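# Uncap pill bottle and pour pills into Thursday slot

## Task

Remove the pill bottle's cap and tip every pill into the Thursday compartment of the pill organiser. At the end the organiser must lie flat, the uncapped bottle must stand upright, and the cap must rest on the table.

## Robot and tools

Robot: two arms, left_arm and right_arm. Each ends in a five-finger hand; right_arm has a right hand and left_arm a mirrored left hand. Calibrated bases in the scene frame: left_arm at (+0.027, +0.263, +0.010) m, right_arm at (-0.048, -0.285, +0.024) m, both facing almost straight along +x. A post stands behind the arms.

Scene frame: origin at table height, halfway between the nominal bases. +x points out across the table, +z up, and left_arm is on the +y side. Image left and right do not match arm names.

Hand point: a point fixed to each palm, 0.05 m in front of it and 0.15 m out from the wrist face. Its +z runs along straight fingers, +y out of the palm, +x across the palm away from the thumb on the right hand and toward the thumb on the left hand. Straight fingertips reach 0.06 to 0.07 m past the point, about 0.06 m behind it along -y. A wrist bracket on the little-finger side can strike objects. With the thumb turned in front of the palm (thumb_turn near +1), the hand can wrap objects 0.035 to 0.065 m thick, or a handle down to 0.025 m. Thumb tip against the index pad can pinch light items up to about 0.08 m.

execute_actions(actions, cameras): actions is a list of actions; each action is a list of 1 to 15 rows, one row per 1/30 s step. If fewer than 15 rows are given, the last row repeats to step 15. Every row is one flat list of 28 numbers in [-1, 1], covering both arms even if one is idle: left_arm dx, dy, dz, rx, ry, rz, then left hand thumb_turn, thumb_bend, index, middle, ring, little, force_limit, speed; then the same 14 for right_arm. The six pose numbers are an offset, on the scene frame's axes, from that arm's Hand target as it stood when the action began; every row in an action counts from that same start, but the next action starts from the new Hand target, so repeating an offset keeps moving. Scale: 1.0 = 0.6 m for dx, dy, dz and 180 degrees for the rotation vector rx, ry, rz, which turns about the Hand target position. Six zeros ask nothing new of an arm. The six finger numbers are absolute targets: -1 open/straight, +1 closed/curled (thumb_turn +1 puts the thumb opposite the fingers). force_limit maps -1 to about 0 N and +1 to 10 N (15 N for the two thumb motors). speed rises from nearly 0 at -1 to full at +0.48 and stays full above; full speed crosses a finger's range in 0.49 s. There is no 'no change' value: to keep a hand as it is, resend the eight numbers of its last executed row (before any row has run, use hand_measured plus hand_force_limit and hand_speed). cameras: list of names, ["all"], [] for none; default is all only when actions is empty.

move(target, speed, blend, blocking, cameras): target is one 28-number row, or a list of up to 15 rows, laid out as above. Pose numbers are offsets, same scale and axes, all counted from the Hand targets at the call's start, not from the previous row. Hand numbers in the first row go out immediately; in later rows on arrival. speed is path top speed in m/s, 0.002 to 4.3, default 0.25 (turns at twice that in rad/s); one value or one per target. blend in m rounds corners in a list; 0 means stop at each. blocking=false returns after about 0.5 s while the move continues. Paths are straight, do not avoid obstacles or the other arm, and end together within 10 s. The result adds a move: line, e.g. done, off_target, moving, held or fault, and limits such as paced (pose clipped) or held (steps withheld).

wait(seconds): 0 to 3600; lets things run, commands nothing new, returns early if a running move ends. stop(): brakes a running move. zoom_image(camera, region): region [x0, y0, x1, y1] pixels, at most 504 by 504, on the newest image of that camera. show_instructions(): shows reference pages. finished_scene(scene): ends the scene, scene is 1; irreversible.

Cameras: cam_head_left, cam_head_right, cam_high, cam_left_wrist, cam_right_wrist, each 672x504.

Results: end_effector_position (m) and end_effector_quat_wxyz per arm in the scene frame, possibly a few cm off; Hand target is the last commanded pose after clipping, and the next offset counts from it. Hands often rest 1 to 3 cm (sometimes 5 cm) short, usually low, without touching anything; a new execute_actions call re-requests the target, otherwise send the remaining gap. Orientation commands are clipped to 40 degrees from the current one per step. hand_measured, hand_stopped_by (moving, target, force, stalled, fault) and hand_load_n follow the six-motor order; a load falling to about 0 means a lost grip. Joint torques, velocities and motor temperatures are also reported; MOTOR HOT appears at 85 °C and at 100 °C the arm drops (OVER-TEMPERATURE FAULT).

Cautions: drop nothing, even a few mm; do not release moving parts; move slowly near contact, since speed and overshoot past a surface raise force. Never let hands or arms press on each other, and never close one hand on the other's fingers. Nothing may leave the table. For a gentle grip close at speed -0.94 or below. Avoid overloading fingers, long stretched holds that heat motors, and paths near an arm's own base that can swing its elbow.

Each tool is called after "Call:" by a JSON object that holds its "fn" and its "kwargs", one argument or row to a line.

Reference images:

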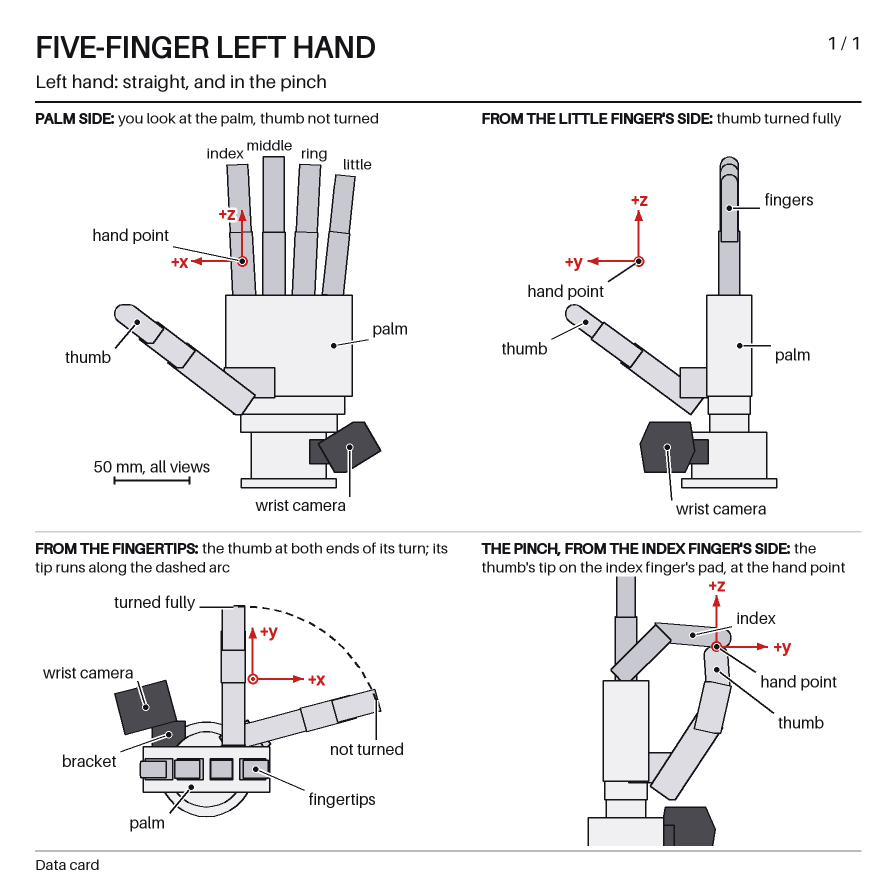

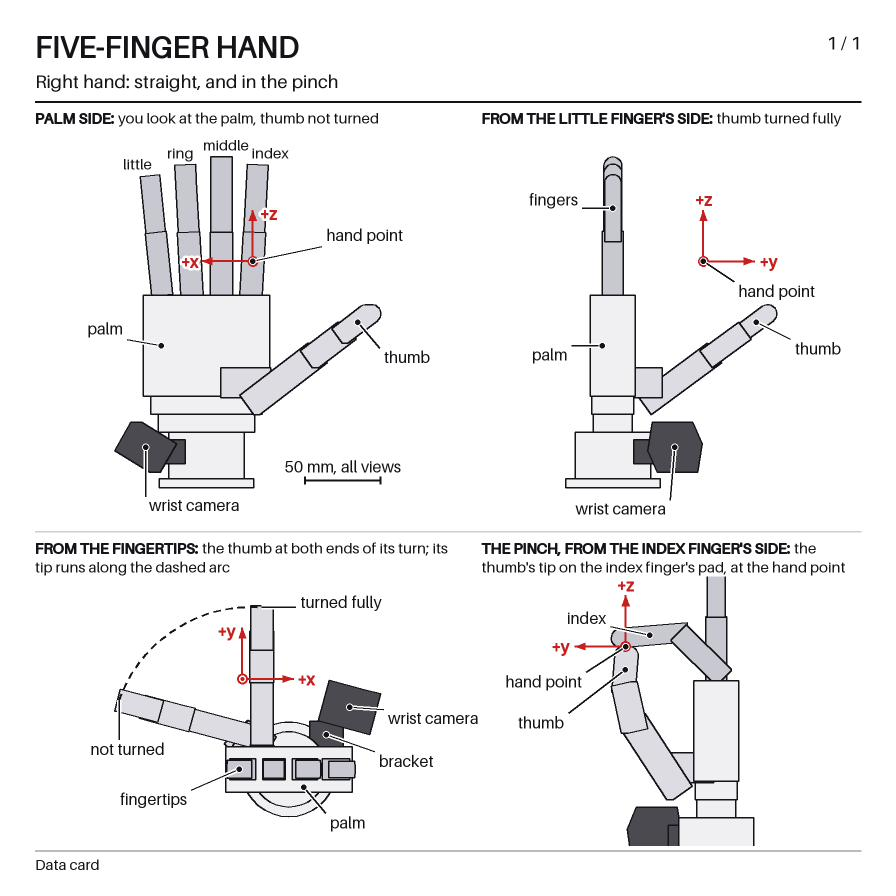

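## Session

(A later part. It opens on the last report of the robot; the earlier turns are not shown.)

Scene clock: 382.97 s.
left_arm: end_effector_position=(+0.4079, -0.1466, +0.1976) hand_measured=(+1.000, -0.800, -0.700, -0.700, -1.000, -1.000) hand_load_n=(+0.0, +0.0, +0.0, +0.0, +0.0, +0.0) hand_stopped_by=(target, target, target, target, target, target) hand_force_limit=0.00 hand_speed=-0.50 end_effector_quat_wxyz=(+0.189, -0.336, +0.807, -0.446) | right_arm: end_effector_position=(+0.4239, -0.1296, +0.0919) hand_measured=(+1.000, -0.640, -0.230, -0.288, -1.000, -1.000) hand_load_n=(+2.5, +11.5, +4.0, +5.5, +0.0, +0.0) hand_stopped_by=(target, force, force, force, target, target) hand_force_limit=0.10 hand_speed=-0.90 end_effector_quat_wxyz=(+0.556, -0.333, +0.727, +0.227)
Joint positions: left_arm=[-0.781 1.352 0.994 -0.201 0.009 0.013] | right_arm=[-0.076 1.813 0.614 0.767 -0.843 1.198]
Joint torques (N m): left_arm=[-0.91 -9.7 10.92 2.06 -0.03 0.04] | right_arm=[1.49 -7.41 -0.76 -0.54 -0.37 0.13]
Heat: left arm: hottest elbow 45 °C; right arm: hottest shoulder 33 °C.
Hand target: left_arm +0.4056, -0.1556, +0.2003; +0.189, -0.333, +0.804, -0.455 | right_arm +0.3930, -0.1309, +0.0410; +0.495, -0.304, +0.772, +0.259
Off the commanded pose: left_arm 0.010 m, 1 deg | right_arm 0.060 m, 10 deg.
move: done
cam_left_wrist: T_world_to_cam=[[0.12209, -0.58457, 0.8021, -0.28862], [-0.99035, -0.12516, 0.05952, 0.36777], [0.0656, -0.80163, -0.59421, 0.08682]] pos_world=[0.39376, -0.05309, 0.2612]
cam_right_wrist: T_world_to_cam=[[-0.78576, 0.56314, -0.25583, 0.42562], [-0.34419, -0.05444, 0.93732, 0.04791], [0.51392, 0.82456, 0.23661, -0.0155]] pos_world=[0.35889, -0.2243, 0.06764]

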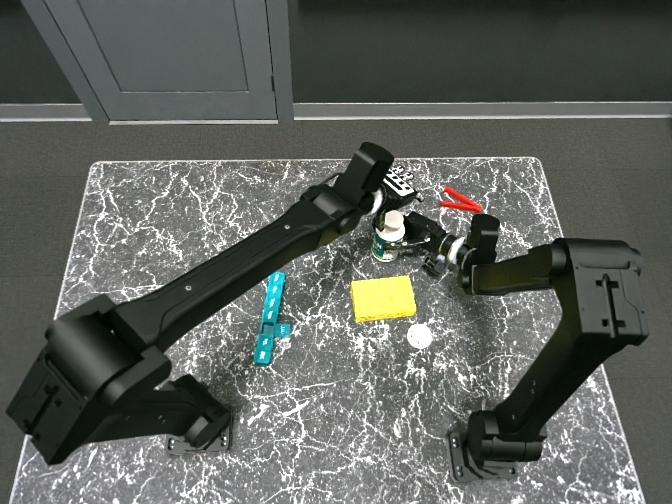

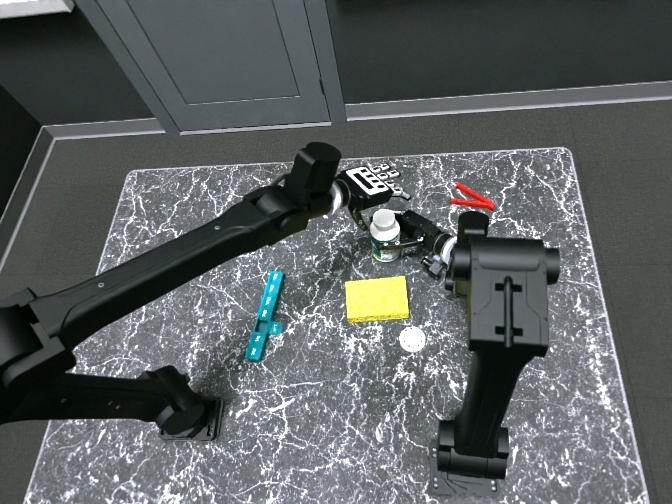

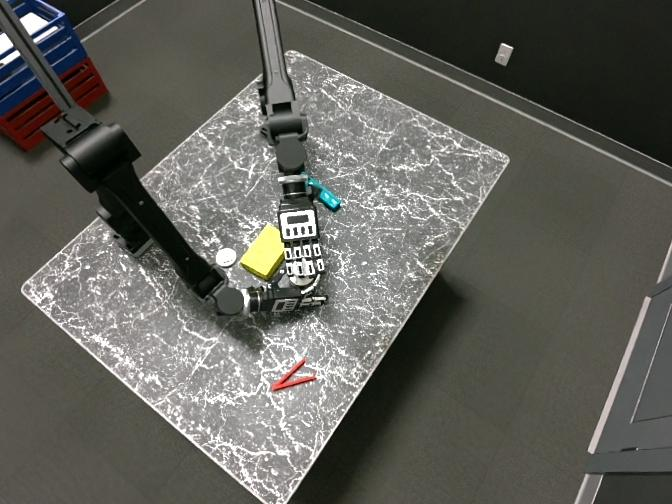

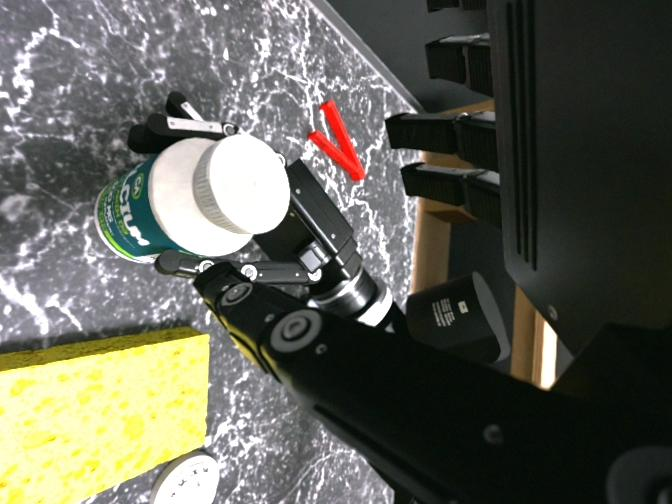

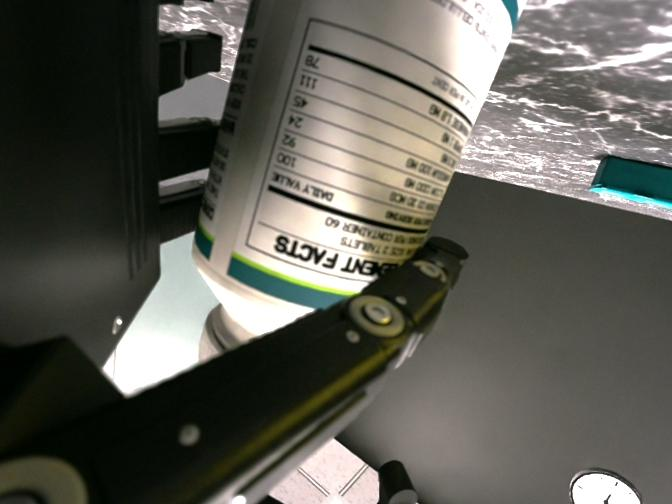

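Call:
{"fn": "move", "kwargs": {
  "target": [0.004,0.001,-0.071,0,0,0,1,-0.8,-0.7,-0.7,-1,-1,0,-0.5, 0,0,0,0,0,0,1,0.7,0.7,0.7,-1,-1,0.1,-0.9],
  "speed": 0.06,
  "cameras": ["all"]
}}

Call:
{"fn": "zoom_image", "kwargs": {
  "camera": "cam_head_left",
  "region": [350, 160, 470, 280]
}}

Call:
{"fn": "zoom_image", "kwargs": {
  "camera": "cam_high",
  "region": [260, 210, 360, 320]
}}

Call:
{"fn": "zoom_image", "kwargs": {
  "camera": "cam_head_right",
  "region": [340, 160, 460, 280]
}}

Scene clock: 393.60 s.
left_arm: end_effector_position=(+0.4094, -0.1481, +0.1574) hand_measured=(+1.000, -0.800, -0.700, -0.700, -1.000, -1.000) hand_load_n=(+0.0, +0.0, +0.0, +0.0, +0.0, +0.0) hand_stopped_by=(target, target, target, target, target, target) hand_force_limit=0.00 hand_speed=-0.50 end_effector_quat_wxyz=(+0.190, -0.336, +0.806, -0.448) | right_arm: end_effector_position=(+0.4239, -0.1296, +0.0919) hand_measured=(+1.000, -0.640, -0.230, -0.288, -1.000, -1.000) hand_load_n=(+2.0, +11.0, +4.0, +5.5, +0.0, +0.0) hand_stopped_by=(target, force, force, force, target, target) hand_force_limit=0.10 hand_speed=-0.90 end_effector_quat_wxyz=(+0.556, -0.333, +0.727, +0.227)
Joint positions: left_arm=[-0.781 1.403 0.926 -0.078 0.009 0.012] | right_arm=[-0.076 1.813 0.614 0.767 -0.843 1.198]
Joint torques (N m): left_arm=[-0.44 -9.82 10.32 2.07 0.14 0.08] | right_arm=[1.44 -7.41 -0.76 -0.54 -0.38 0.12]
Heat: left arm: hottest elbow 44 °C; right arm: hottest shoulder 33 °C.
Hand target: left_arm +0.4080, -0.1550, +0.1577; +0.189, -0.333, +0.804, -0.455 | right_arm +0.3930, -0.1309, +0.0410; +0.495, -0.304, +0.772, +0.259
Off the commanded pose: left_arm 0.007 m, 1 deg | right_arm 0.060 m, 10 deg.
move: done
cam_left_wrist: T_world_to_cam=[[0.11992, -0.58201, 0.80429, -0.25647], [-0.99049, -0.12512, 0.05714, 0.3719], [0.06738, -0.80349, -0.59149, 0.06016]] pos_world=[0.39507, -0.0544, 0.22061]
cam_right_wrist: T_world_to_cam=[[-0.78576, 0.56314, -0.25583, 0.42562], [-0.34419, -0.05444, 0.93732, 0.04791], [0.51392, 0.82456, 0.23661, -0.0155]] pos_world=[0.35889, -0.2243, 0.06764]

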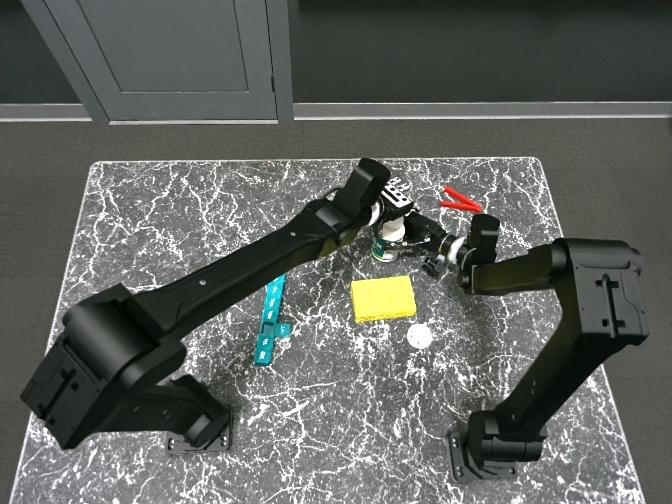

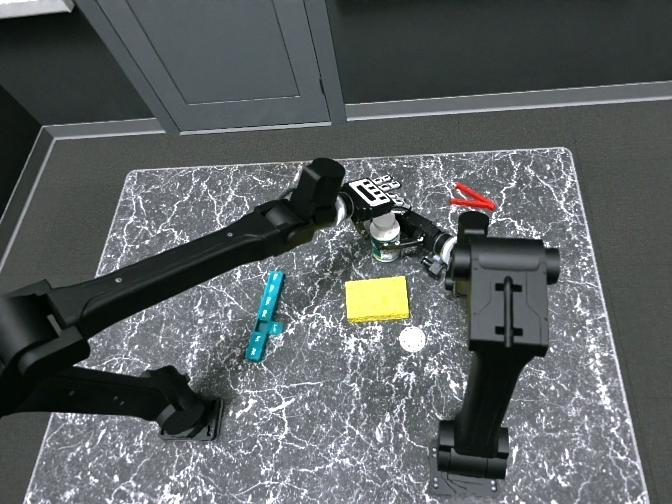

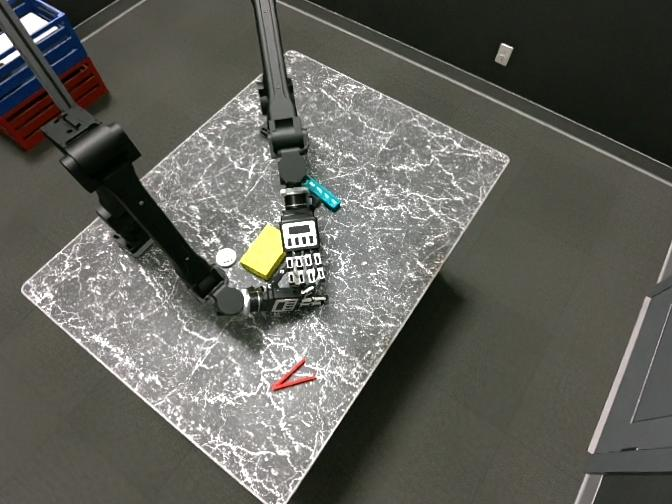

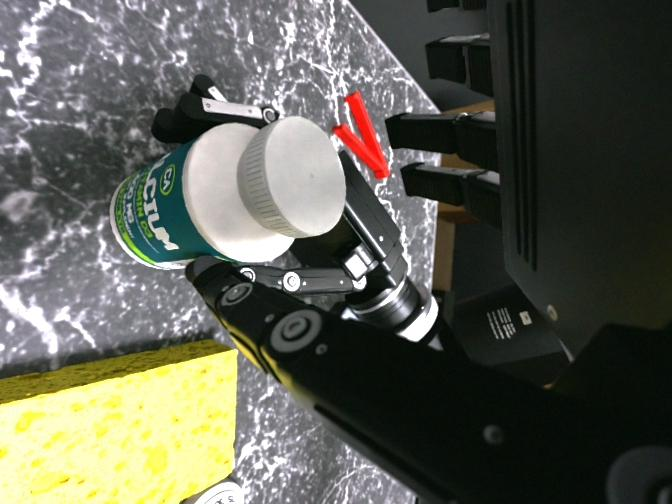

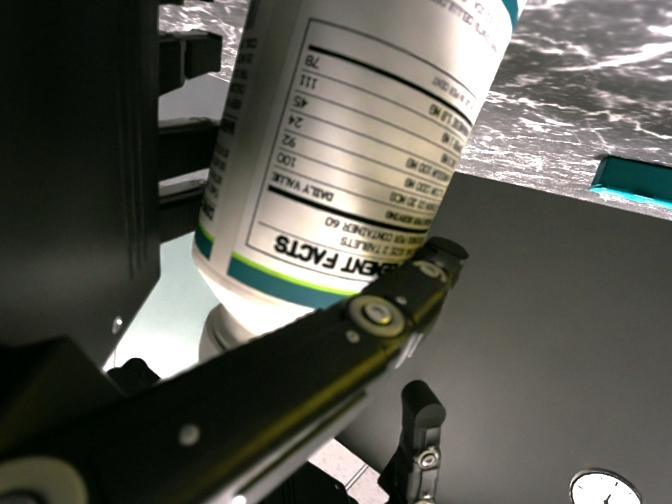

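Scaled by 4.200 from the camera's image (finer frame: 960x720).

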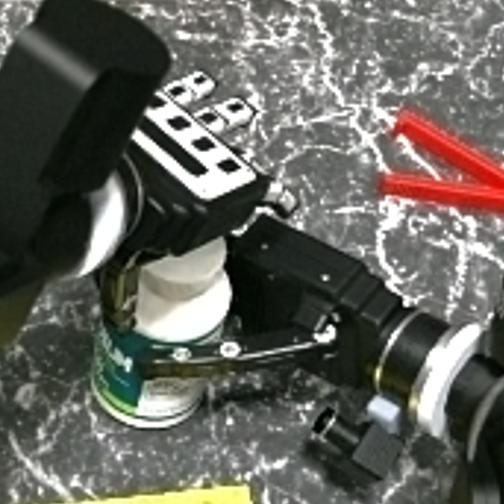

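Scaled by 4.582 from the camera's image (finer frame: 960x720).

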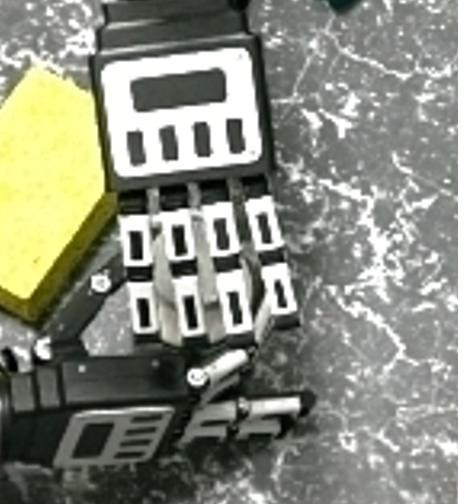

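Scaled by 4.200 from the camera's image (finer frame: 960x720).

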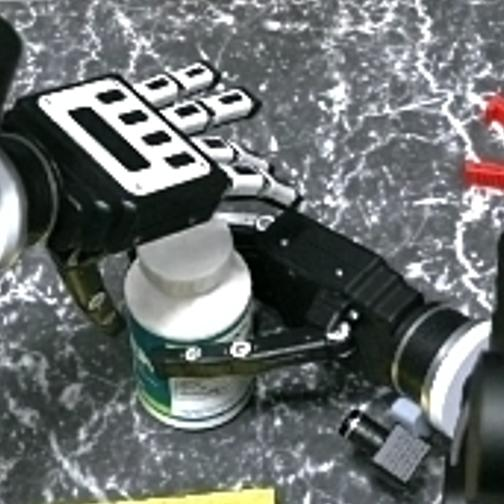

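Call:
{"fn": "zoom_image", "kwargs": {
  "camera": "cam_left_wrist",
  "region": [180, 80, 400, 300]
}}

Scaled by 2.291 from the camera's image (finer frame: 960x720).

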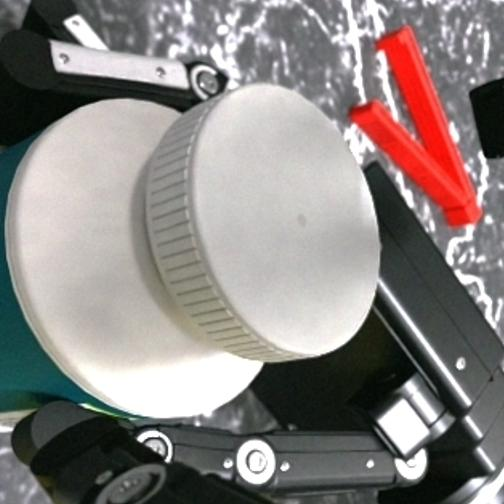

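Call:
{"fn": "zoom_image", "kwargs": {
  "camera": "cam_high",
  "region": [270, 235, 340, 300]
}}

Call:
{"fn": "zoom_image", "kwargs": {
  "camera": "cam_head_left",
  "region": [370, 170, 440, 235]
}}

Scaled by 7.200 from the camera's image (finer frame: 960x720).

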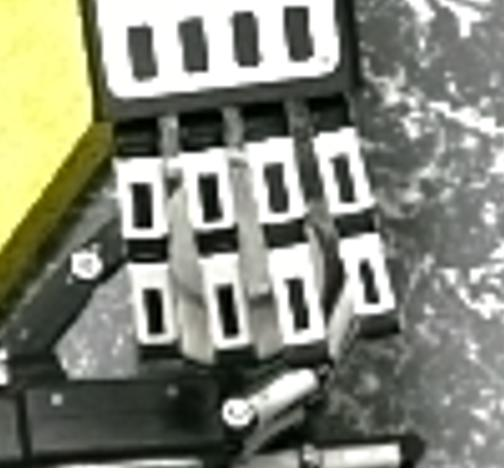

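Scaled by 7.200 from the camera's image (finer frame: 960x720).

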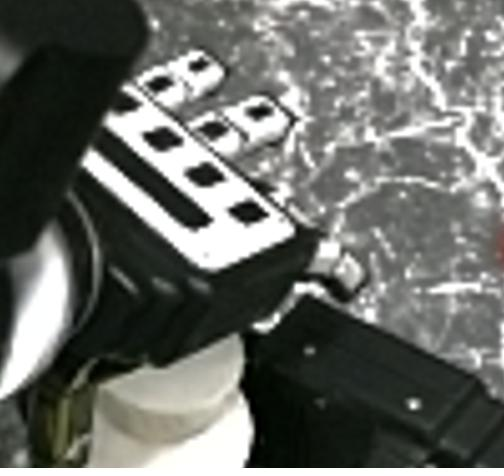

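Call:
{"fn": "move", "kwargs": {
  "target": [0.0165,0.0125,0,0,0,0,1,-0.8,-0.7,-0.7,-1,-1,0,-0.5, 0,0,0,0,0,0,1,0.7,0.7,0.7,-1,-1,0.1,-0.9],
  "speed": 0.06,
  "cameras": ["all"]
}}

Call:
{"fn": "zoom_image", "kwargs": {
  "camera": "cam_high",
  "region": [270, 235, 340, 300]
}}

Call:
{"fn": "zoom_image", "kwargs": {
  "camera": "cam_left_wrist",
  "region": [150, 80, 450, 300]
}}

Scene clock: 488.40 s.
left_arm: end_effector_position=(+0.4074, -0.1495, +0.1562) hand_measured=(+1.000, -0.800, -0.700, -0.700, -1.000, -1.000) hand_load_n=(+0.0, +0.0, +0.0, +0.0, +0.0, +0.0) hand_stopped_by=(target, target, target, target, target, target) hand_force_limit=0.00 hand_speed=-0.50 end_effector_quat_wxyz=(+0.183, -0.332, +0.809, -0.450) | right_arm: end_effector_position=(+0.4239, -0.1296, +0.0919) hand_measured=(+1.000, -0.640, -0.230, -0.288, -1.000, -1.000) hand_load_n=(+2.0, +11.0, +4.0, +5.5, +0.0, +0.5) hand_stopped_by=(target, force, force, force, target, target) hand_force_limit=0.10 hand_speed=-0.90 end_effector_quat_wxyz=(+0.556, -0.333, +0.727, +0.227)
Joint positions: left_arm=[-0.779 1.406 0.926 -0.078 0.029 0.014] | right_arm=[-0.076 1.813 0.614 0.767 -0.843 1.198]
Joint torques (N m): left_arm=[1.9 -9.7 10.73 2.02 0.32 0.2] | right_arm=[1.44 -7.36 -0.75 -0.55 -0.38 0.13]
Motor temperatures (°C): left_arm=[28 31 41 29 31 32] | right_arm=[30 33 31 31 32 28]
Heat: left arm: hottest elbow 41 °C; right arm: hottest shoulder 33 °C.
Hand target: left_arm +0.4178, -0.1477, +0.1578; +0.189, -0.333, +0.804, -0.455 | right_arm +0.3930, -0.1309, +0.0410; +0.495, -0.304, +0.772, +0.259
Off the commanded pose: left_arm 0.011 m, 1 deg | right_arm 0.060 m, 10 deg.
move: off_target (left_arm)
cam_left_wrist: T_world_to_cam=[[0.11702, -0.58036, 0.80591, -0.255], [-0.99186, -0.10922, 0.06537, 0.37143], [0.05008, -0.807, -0.58842, 0.06456]] pos_world=[0.39502, -0.05532, 0.21921]
cam_right_wrist: T_world_to_cam=[[-0.78576, 0.56314, -0.25583, 0.42562], [-0.34419, -0.05444, 0.93732, 0.04791], [0.51392, 0.82456, 0.23661, -0.0155]] pos_world=[0.35889, -0.2243, 0.06764]

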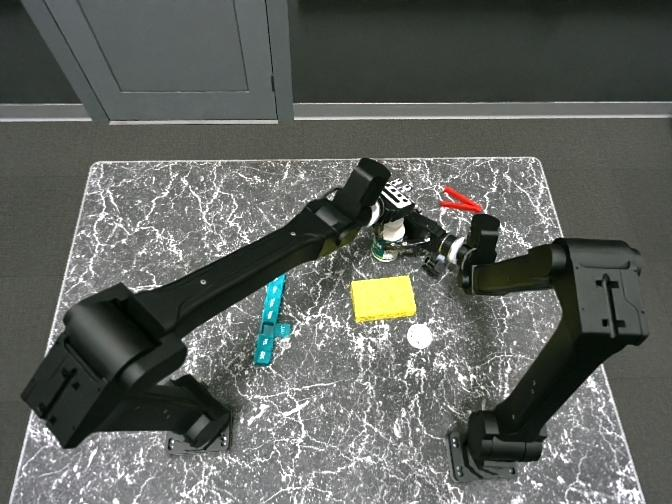

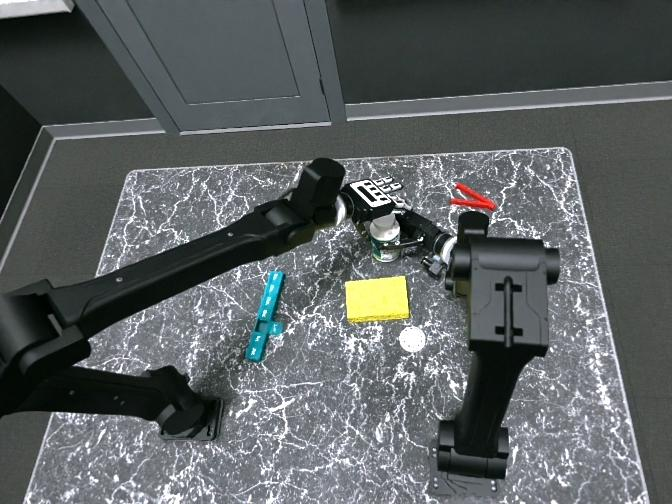

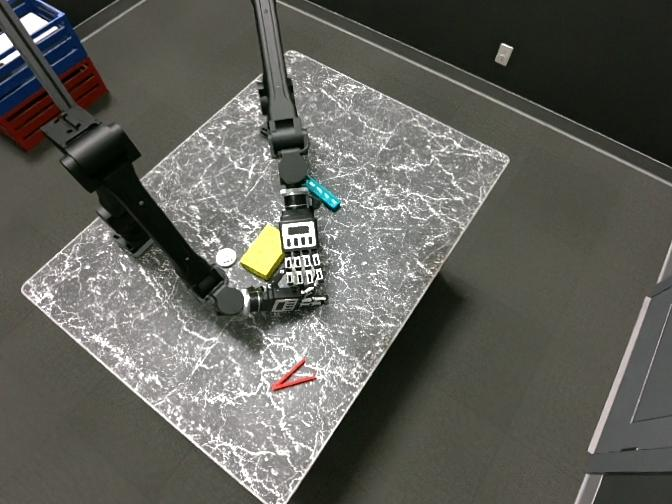

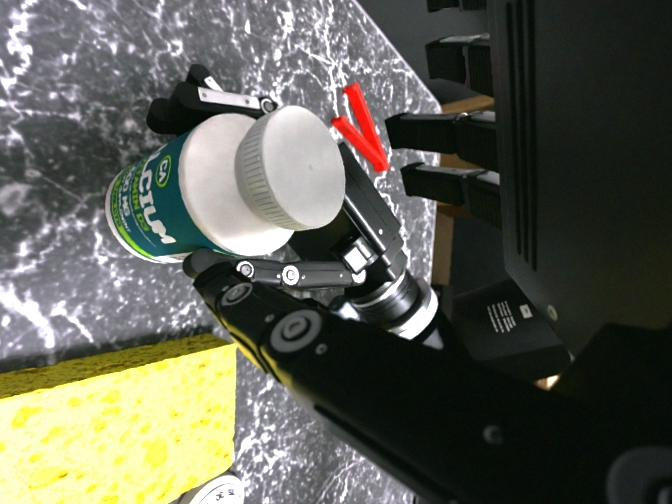

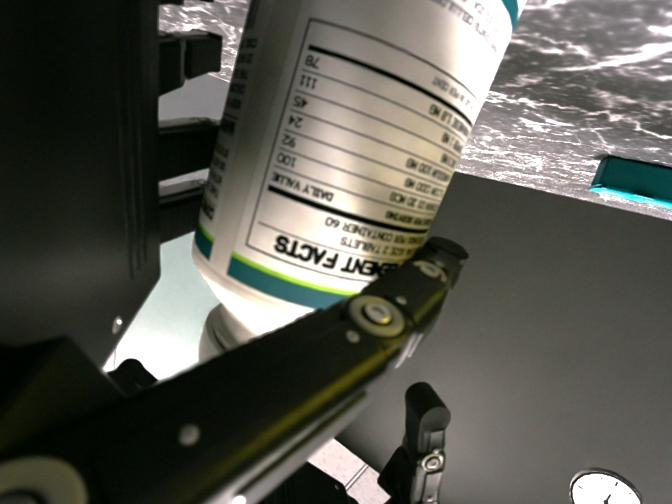

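Scaled by 7.200 from the camera's image (finer frame: 960x720).

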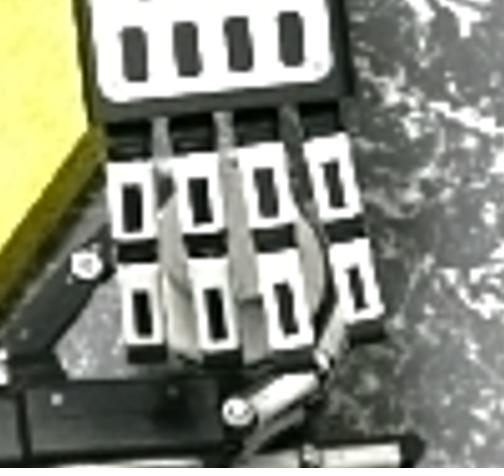

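Scaled by 1.680 from the camera's image (finer frame: 960x720).

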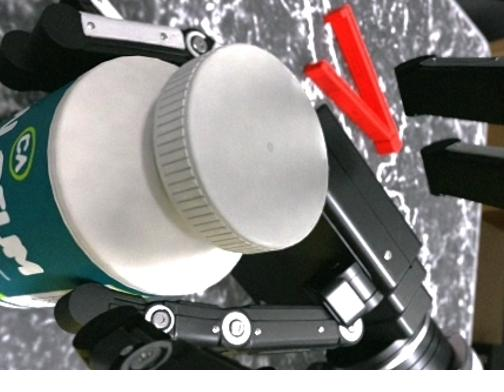

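Call:
{"fn": "move", "kwargs": {
  "target": [0.0165,0.02,0,0,0,0,1,-0.8,-0.7,-0.7,-1,-1,0,-0.5, 0,0,0,0,0,0,1,0.7,0.7,0.7,-1,-1,0.1,-0.9],
  "speed": 0.06,
  "cameras": ["cam_high","cam_left_wrist"]
}}

Call:
{"fn": "zoom_image", "kwargs": {
  "camera": "cam_high",
  "region": [270, 235, 340, 300]
}}

Scene clock: 494.53 s.
left_arm: end_effector_position=(+0.4193, -0.1370, +0.1564) hand_measured=(+1.000, -0.800, -0.700, -0.700, -1.000, -1.000) hand_load_n=(+0.0, +0.0, +0.0, +0.0, +0.0, +0.0) hand_stopped_by=(target, target, target, target, target, target) hand_force_limit=0.00 hand_speed=-0.50 end_effector_quat_wxyz=(+0.183, -0.334, +0.808, -0.450) | right_arm: end_effector_position=(+0.4239, -0.1296, +0.0919) hand_measured=(+1.000, -0.640, -0.230, -0.288, -1.000, -1.000) hand_load_n=(+2.5, +11.5, +4.0, +5.5, +0.0, +0.0) hand_stopped_by=(target, force, force, force, target, target) hand_force_limit=0.10 hand_speed=-0.90 end_effector_quat_wxyz=(+0.556, -0.333, +0.727, +0.227)
Joint positions: left_arm=[-0.739 1.406 0.926 -0.078 0.06 0.031] | right_arm=[-0.076 1.813 0.614 0.767 -0.843 1.198]
Joint torques (N m): left_arm=[1.61 -9.7 10.62 1.98 0.33 0.22] | right_arm=[1.49 -7.47 -0.76 -0.55 -0.38 0.12]
Heat: left arm: hottest elbow 41 °C; right arm: hottest shoulder 33 °C.
Hand target: left_arm +0.4277, -0.1356, +0.1578; +0.189, -0.333, +0.804, -0.455 | right_arm +0.3930, -0.1309, +0.0410; +0.495, -0.304, +0.772, +0.259
Off the commanded pose: left_arm 0.009 m, 1 deg | right_arm 0.060 m, 10 deg.
move: done
cam_left_wrist: T_world_to_cam=[[0.12073, -0.57796, 0.80709, -0.2507], [-0.99125, -0.11388, 0.06673, 0.38347], [0.05334, -0.80808, -0.58665, 0.07239]] pos_world=[0.40652, -0.04273, 0.21922]

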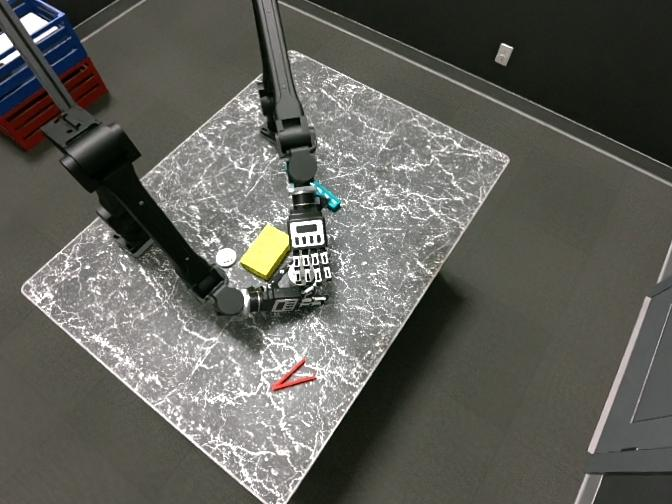

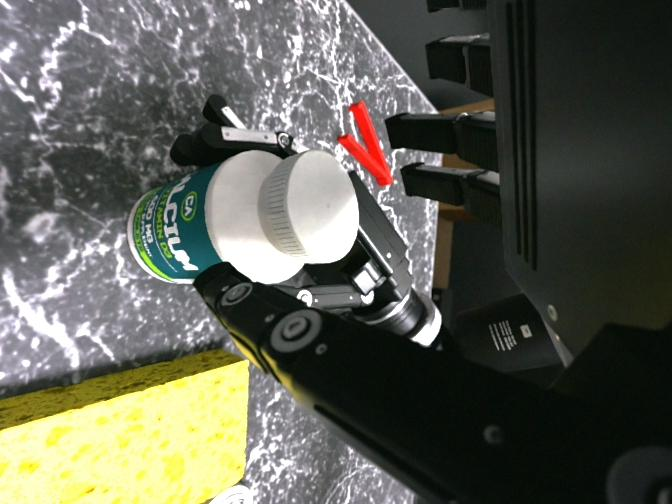

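Scaled by 7.200 from the camera's image (finer frame: 960x720).

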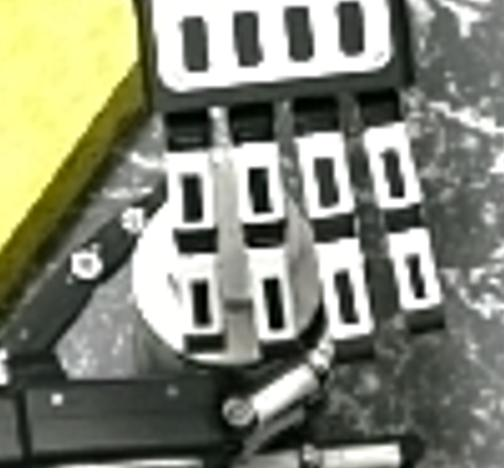

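Call:
{"fn": "move", "kwargs": {
  "target": [0,0,-0.031,0,0,0,1,-0.8,-0.7,-0.7,-1,-1,0,-0.5, 0,0,0,0,0,0,1,0.7,0.7,0.7,-1,-1,0.1,-0.9],
  "speed": 0.05,
  "cameras": ["all"]
}}

Call:
{"fn": "zoom_image", "kwargs": {
  "camera": "cam_high",
  "region": [270, 235, 340, 300]
}}

Call:
{"fn": "zoom_image", "kwargs": {
  "camera": "cam_left_wrist",
  "region": [150, 80, 450, 300]
}}

Call:
{"fn": "zoom_image", "kwargs": {
  "camera": "cam_head_right",
  "region": [350, 170, 430, 270]
}}

Scene clock: 507.10 s.
left_arm: end_effector_position=(+0.4200, -0.1376, +0.1378) hand_measured=(+1.000, -0.800, -0.700, -0.700, -1.000, -1.000) hand_load_n=(+0.0, +0.0, +0.0, +0.0, +0.0, +0.0) hand_stopped_by=(target, target, target, target, target, target) hand_force_limit=0.00 hand_speed=-0.50 end_effector_quat_wxyz=(+0.183, -0.334, +0.808, -0.450) | right_arm: end_effector_position=(+0.4239, -0.1296, +0.0919) hand_measured=(+1.000, -0.640, -0.230, -0.288, -1.000, -1.000) hand_load_n=(+2.0, +11.5, +4.0, +5.5, +0.0, +0.0) hand_stopped_by=(target, force, force, force, target, target) hand_force_limit=0.10 hand_speed=-0.90 end_effector_quat_wxyz=(+0.556, -0.333, +0.727, +0.227)
Joint positions: left_arm=[-0.739 1.435 0.901 -0.024 0.06 0.032] | right_arm=[-0.076 1.813 0.614 0.767 -0.843 1.198]
Joint torques (N m): left_arm=[1.61 -9.99 10.11 1.99 0.32 0.22] | right_arm=[1.49 -7.47 -0.75 -0.54 -0.38 0.13]
Heat: left arm: hottest elbow 41 °C; right arm: hottest shoulder 33 °C.
Hand target: left_arm +0.4277, -0.1356, +0.1390; +0.189, -0.333, +0.804, -0.455 | right_arm +0.3930, -0.1309, +0.0410; +0.495, -0.304, +0.772, +0.259
Off the commanded pose: left_arm 0.008 m, 1 deg | right_arm 0.060 m, 10 deg.
move: done
cam_left_wrist: T_world_to_cam=[[0.12056, -0.57878, 0.80652, -0.23612], [-0.99129, -0.11351, 0.06672, 0.38545], [0.05293, -0.80754, -0.58743, 0.06128]] pos_world=[0.40732, -0.04342, 0.20072]
cam_right_wrist: T_world_to_cam=[[-0.78576, 0.56314, -0.25583, 0.42562], [-0.34419, -0.05444, 0.93732, 0.04791], [0.51392, 0.82456, 0.23661, -0.0155]] pos_world=[0.35889, -0.2243, 0.06764]

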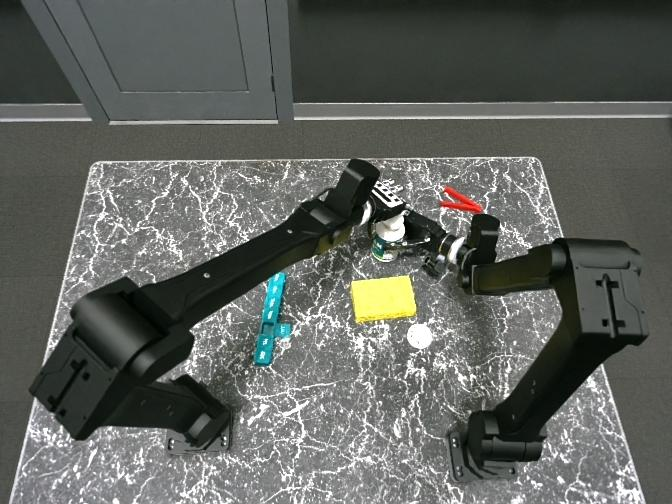

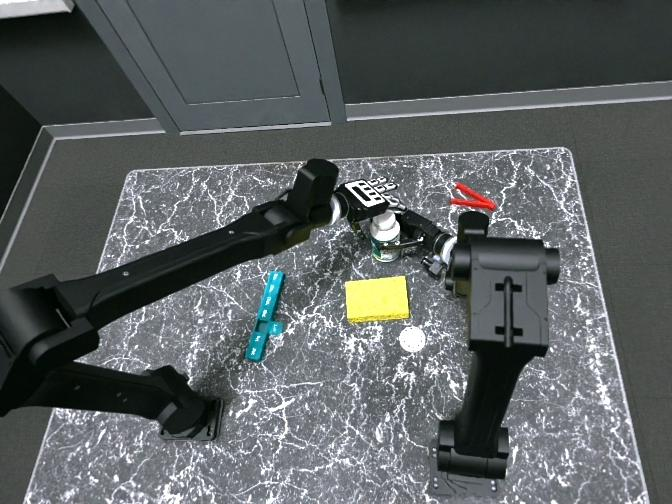

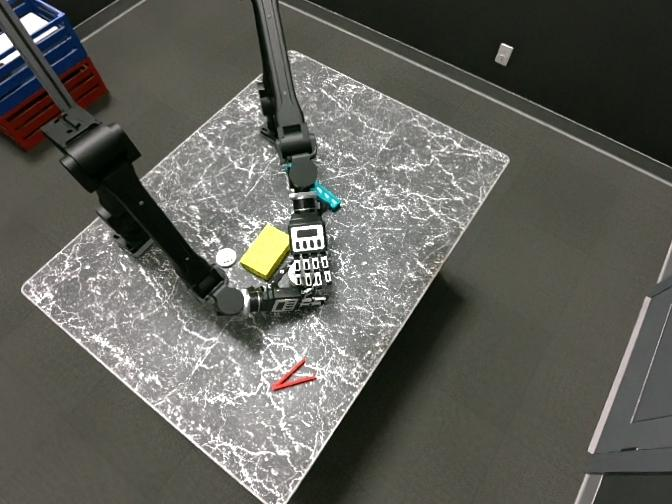

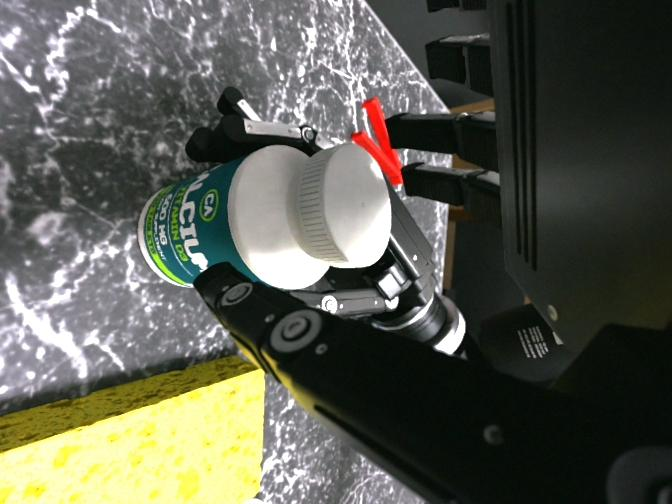

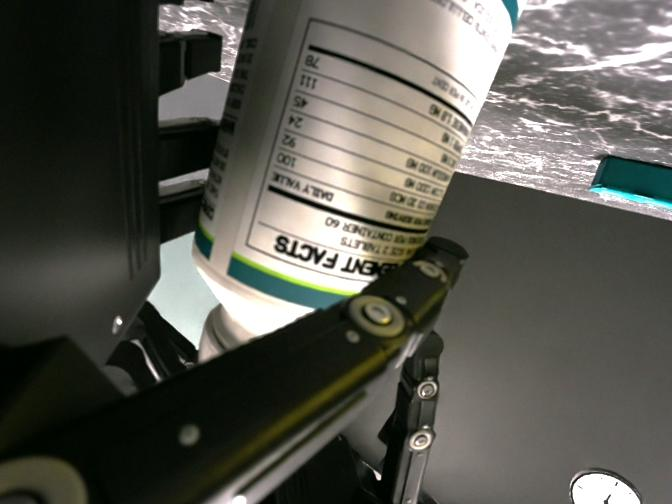

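Scaled by 7.200 from the camera's image (finer frame: 960x720).

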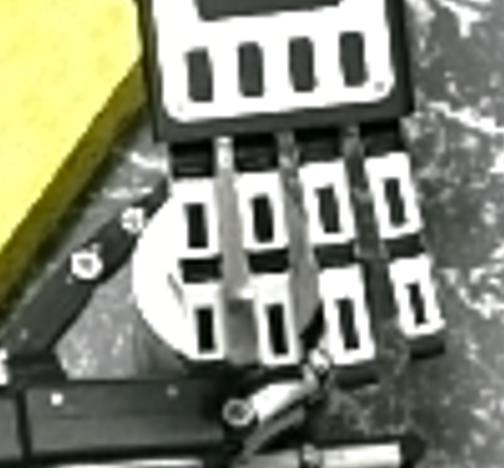

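Scaled by 1.680 from the camera's image (finer frame: 960x720).

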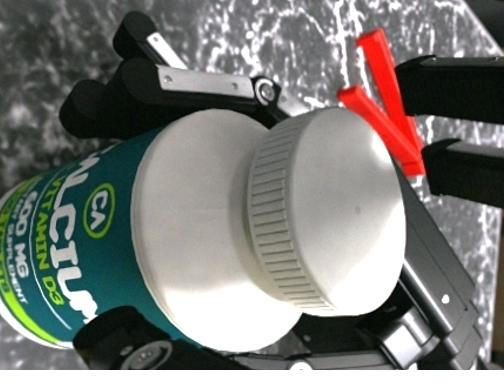

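Scaled by 5.040 from the camera's image (finer frame: 960x720).

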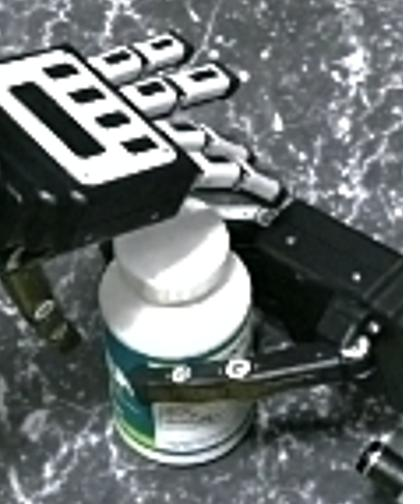

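Call:
{"fn": "move", "kwargs": {
  "target": [0,0,0,0,0,0,1,-0.45,-0.5,-0.5,-1,-1,-0.7,-0.9, 0,0,0,0,0,0,1,0.7,0.7,0.7,-1,-1,0.1,-0.9],
  "speed": 0.05,
  "cameras": ["all"]
}}

Call:
{"fn": "zoom_image", "kwargs": {
  "camera": "cam_high",
  "region": [270, 235, 340, 300]
}}

Call:
{"fn": "zoom_image", "kwargs": {
  "camera": "cam_head_right",
  "region": [350, 170, 430, 270]
}}

Scene clock: 521.60 s.
left_arm: end_effector_position=(+0.4200, -0.1376, +0.1378) hand_measured=(+1.000, -0.450, -0.500, -0.500, -1.000, -1.000) hand_load_n=(+0.0, +0.0, +0.0, +0.0, +0.0, +0.0) hand_stopped_by=(target, target, target, target, target, target) hand_force_limit=-0.70 hand_speed=-0.90 end_effector_quat_wxyz=(+0.183, -0.334, +0.808, -0.450) | right_arm: end_effector_position=(+0.4239, -0.1296, +0.0919) hand_measured=(+1.000, -0.640, -0.230, -0.288, -1.000, -1.000) hand_load_n=(+2.0, +11.0, +3.5, +5.5, +0.0, +0.5) hand_stopped_by=(target, force, force, force, target, target) hand_force_limit=0.10 hand_speed=-0.90 end_effector_quat_wxyz=(+0.556, -0.333, +0.727, +0.227)
Joint positions: left_arm=[-0.739 1.435 0.901 -0.024 0.06 0.032] | right_arm=[-0.076 1.813 0.614 0.767 -0.843 1.198]
Joint torques (N m): left_arm=[1.55 -10.17 10.13 2.03 0.32 0.21] | right_arm=[1.49 -7.41 -0.76 -0.55 -0.38 0.12]
Heat: left arm: hottest elbow 42 °C; right arm: hottest shoulder 33 °C.
Hand target: left_arm +0.4277, -0.1356, +0.1390; +0.189, -0.333, +0.804, -0.455 | right_arm +0.3930, -0.1309, +0.0410; +0.495, -0.304, +0.772, +0.259
Off the commanded pose: left_arm 0.008 m, 1 deg | right_arm 0.060 m, 10 deg.
move: done
cam_left_wrist: T_world_to_cam=[[0.12056, -0.57878, 0.80652, -0.23612], [-0.99129, -0.11351, 0.06672, 0.38545], [0.05293, -0.80754, -0.58743, 0.06128]] pos_world=[0.40732, -0.04342, 0.20072]
cam_right_wrist: T_world_to_cam=[[-0.78576, 0.56314, -0.25583, 0.42562], [-0.34419, -0.05444, 0.93732, 0.04791], [0.51392, 0.82456, 0.23661, -0.0155]] pos_world=[0.35889, -0.2243, 0.06764]

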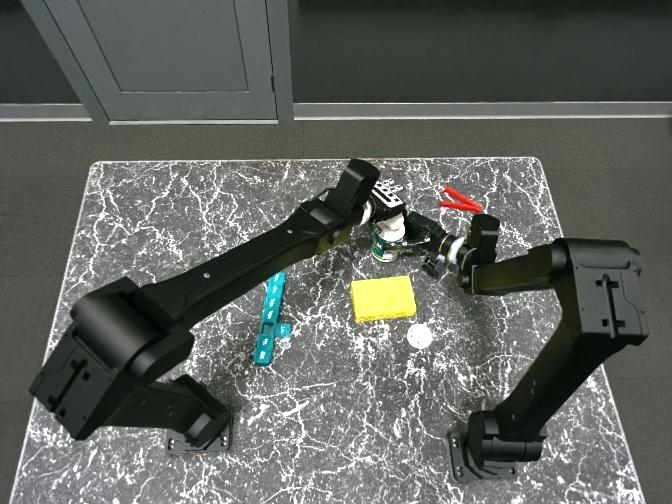

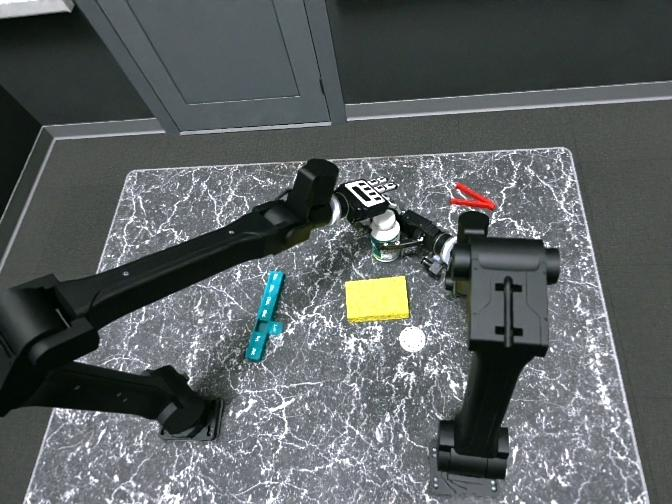

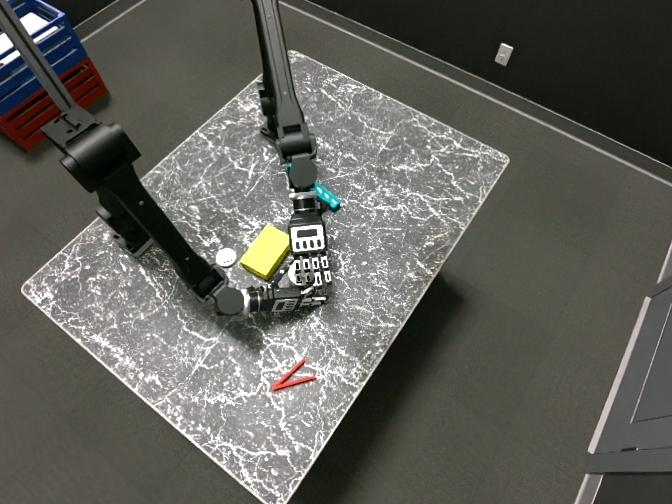

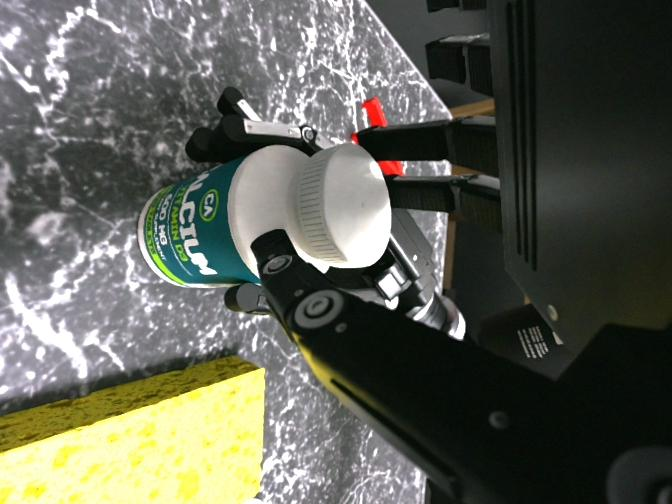

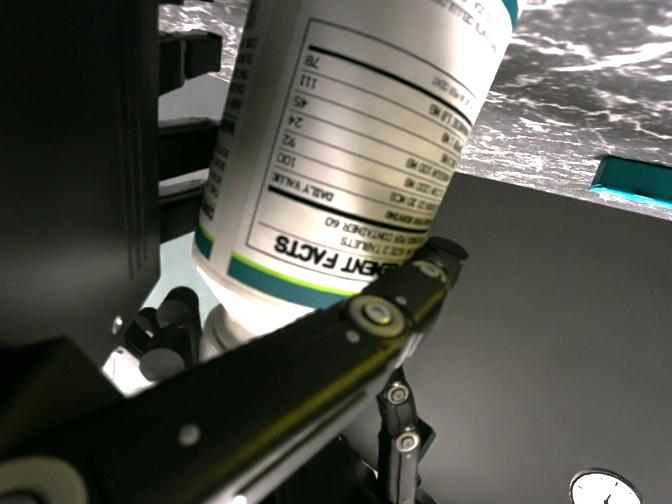

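Scaled by 7.200 from the camera's image (finer frame: 960x720).

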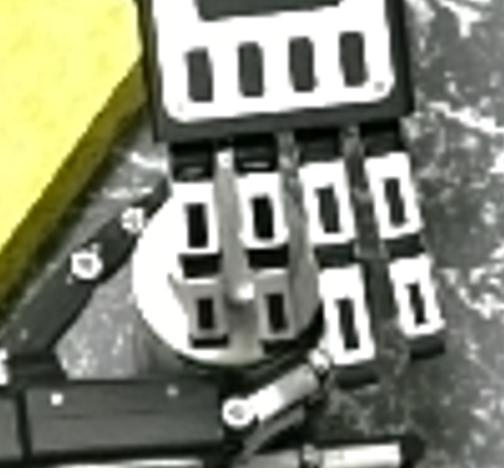

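Scaled by 5.040 from the camera's image (finer frame: 960x720).

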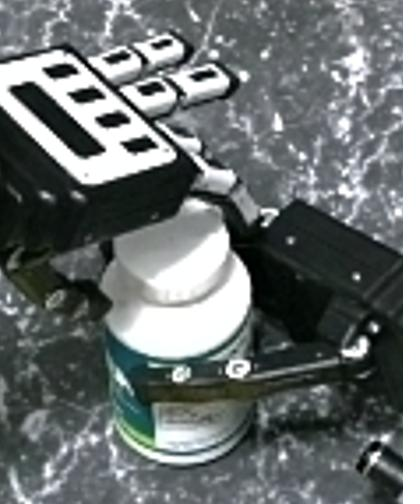

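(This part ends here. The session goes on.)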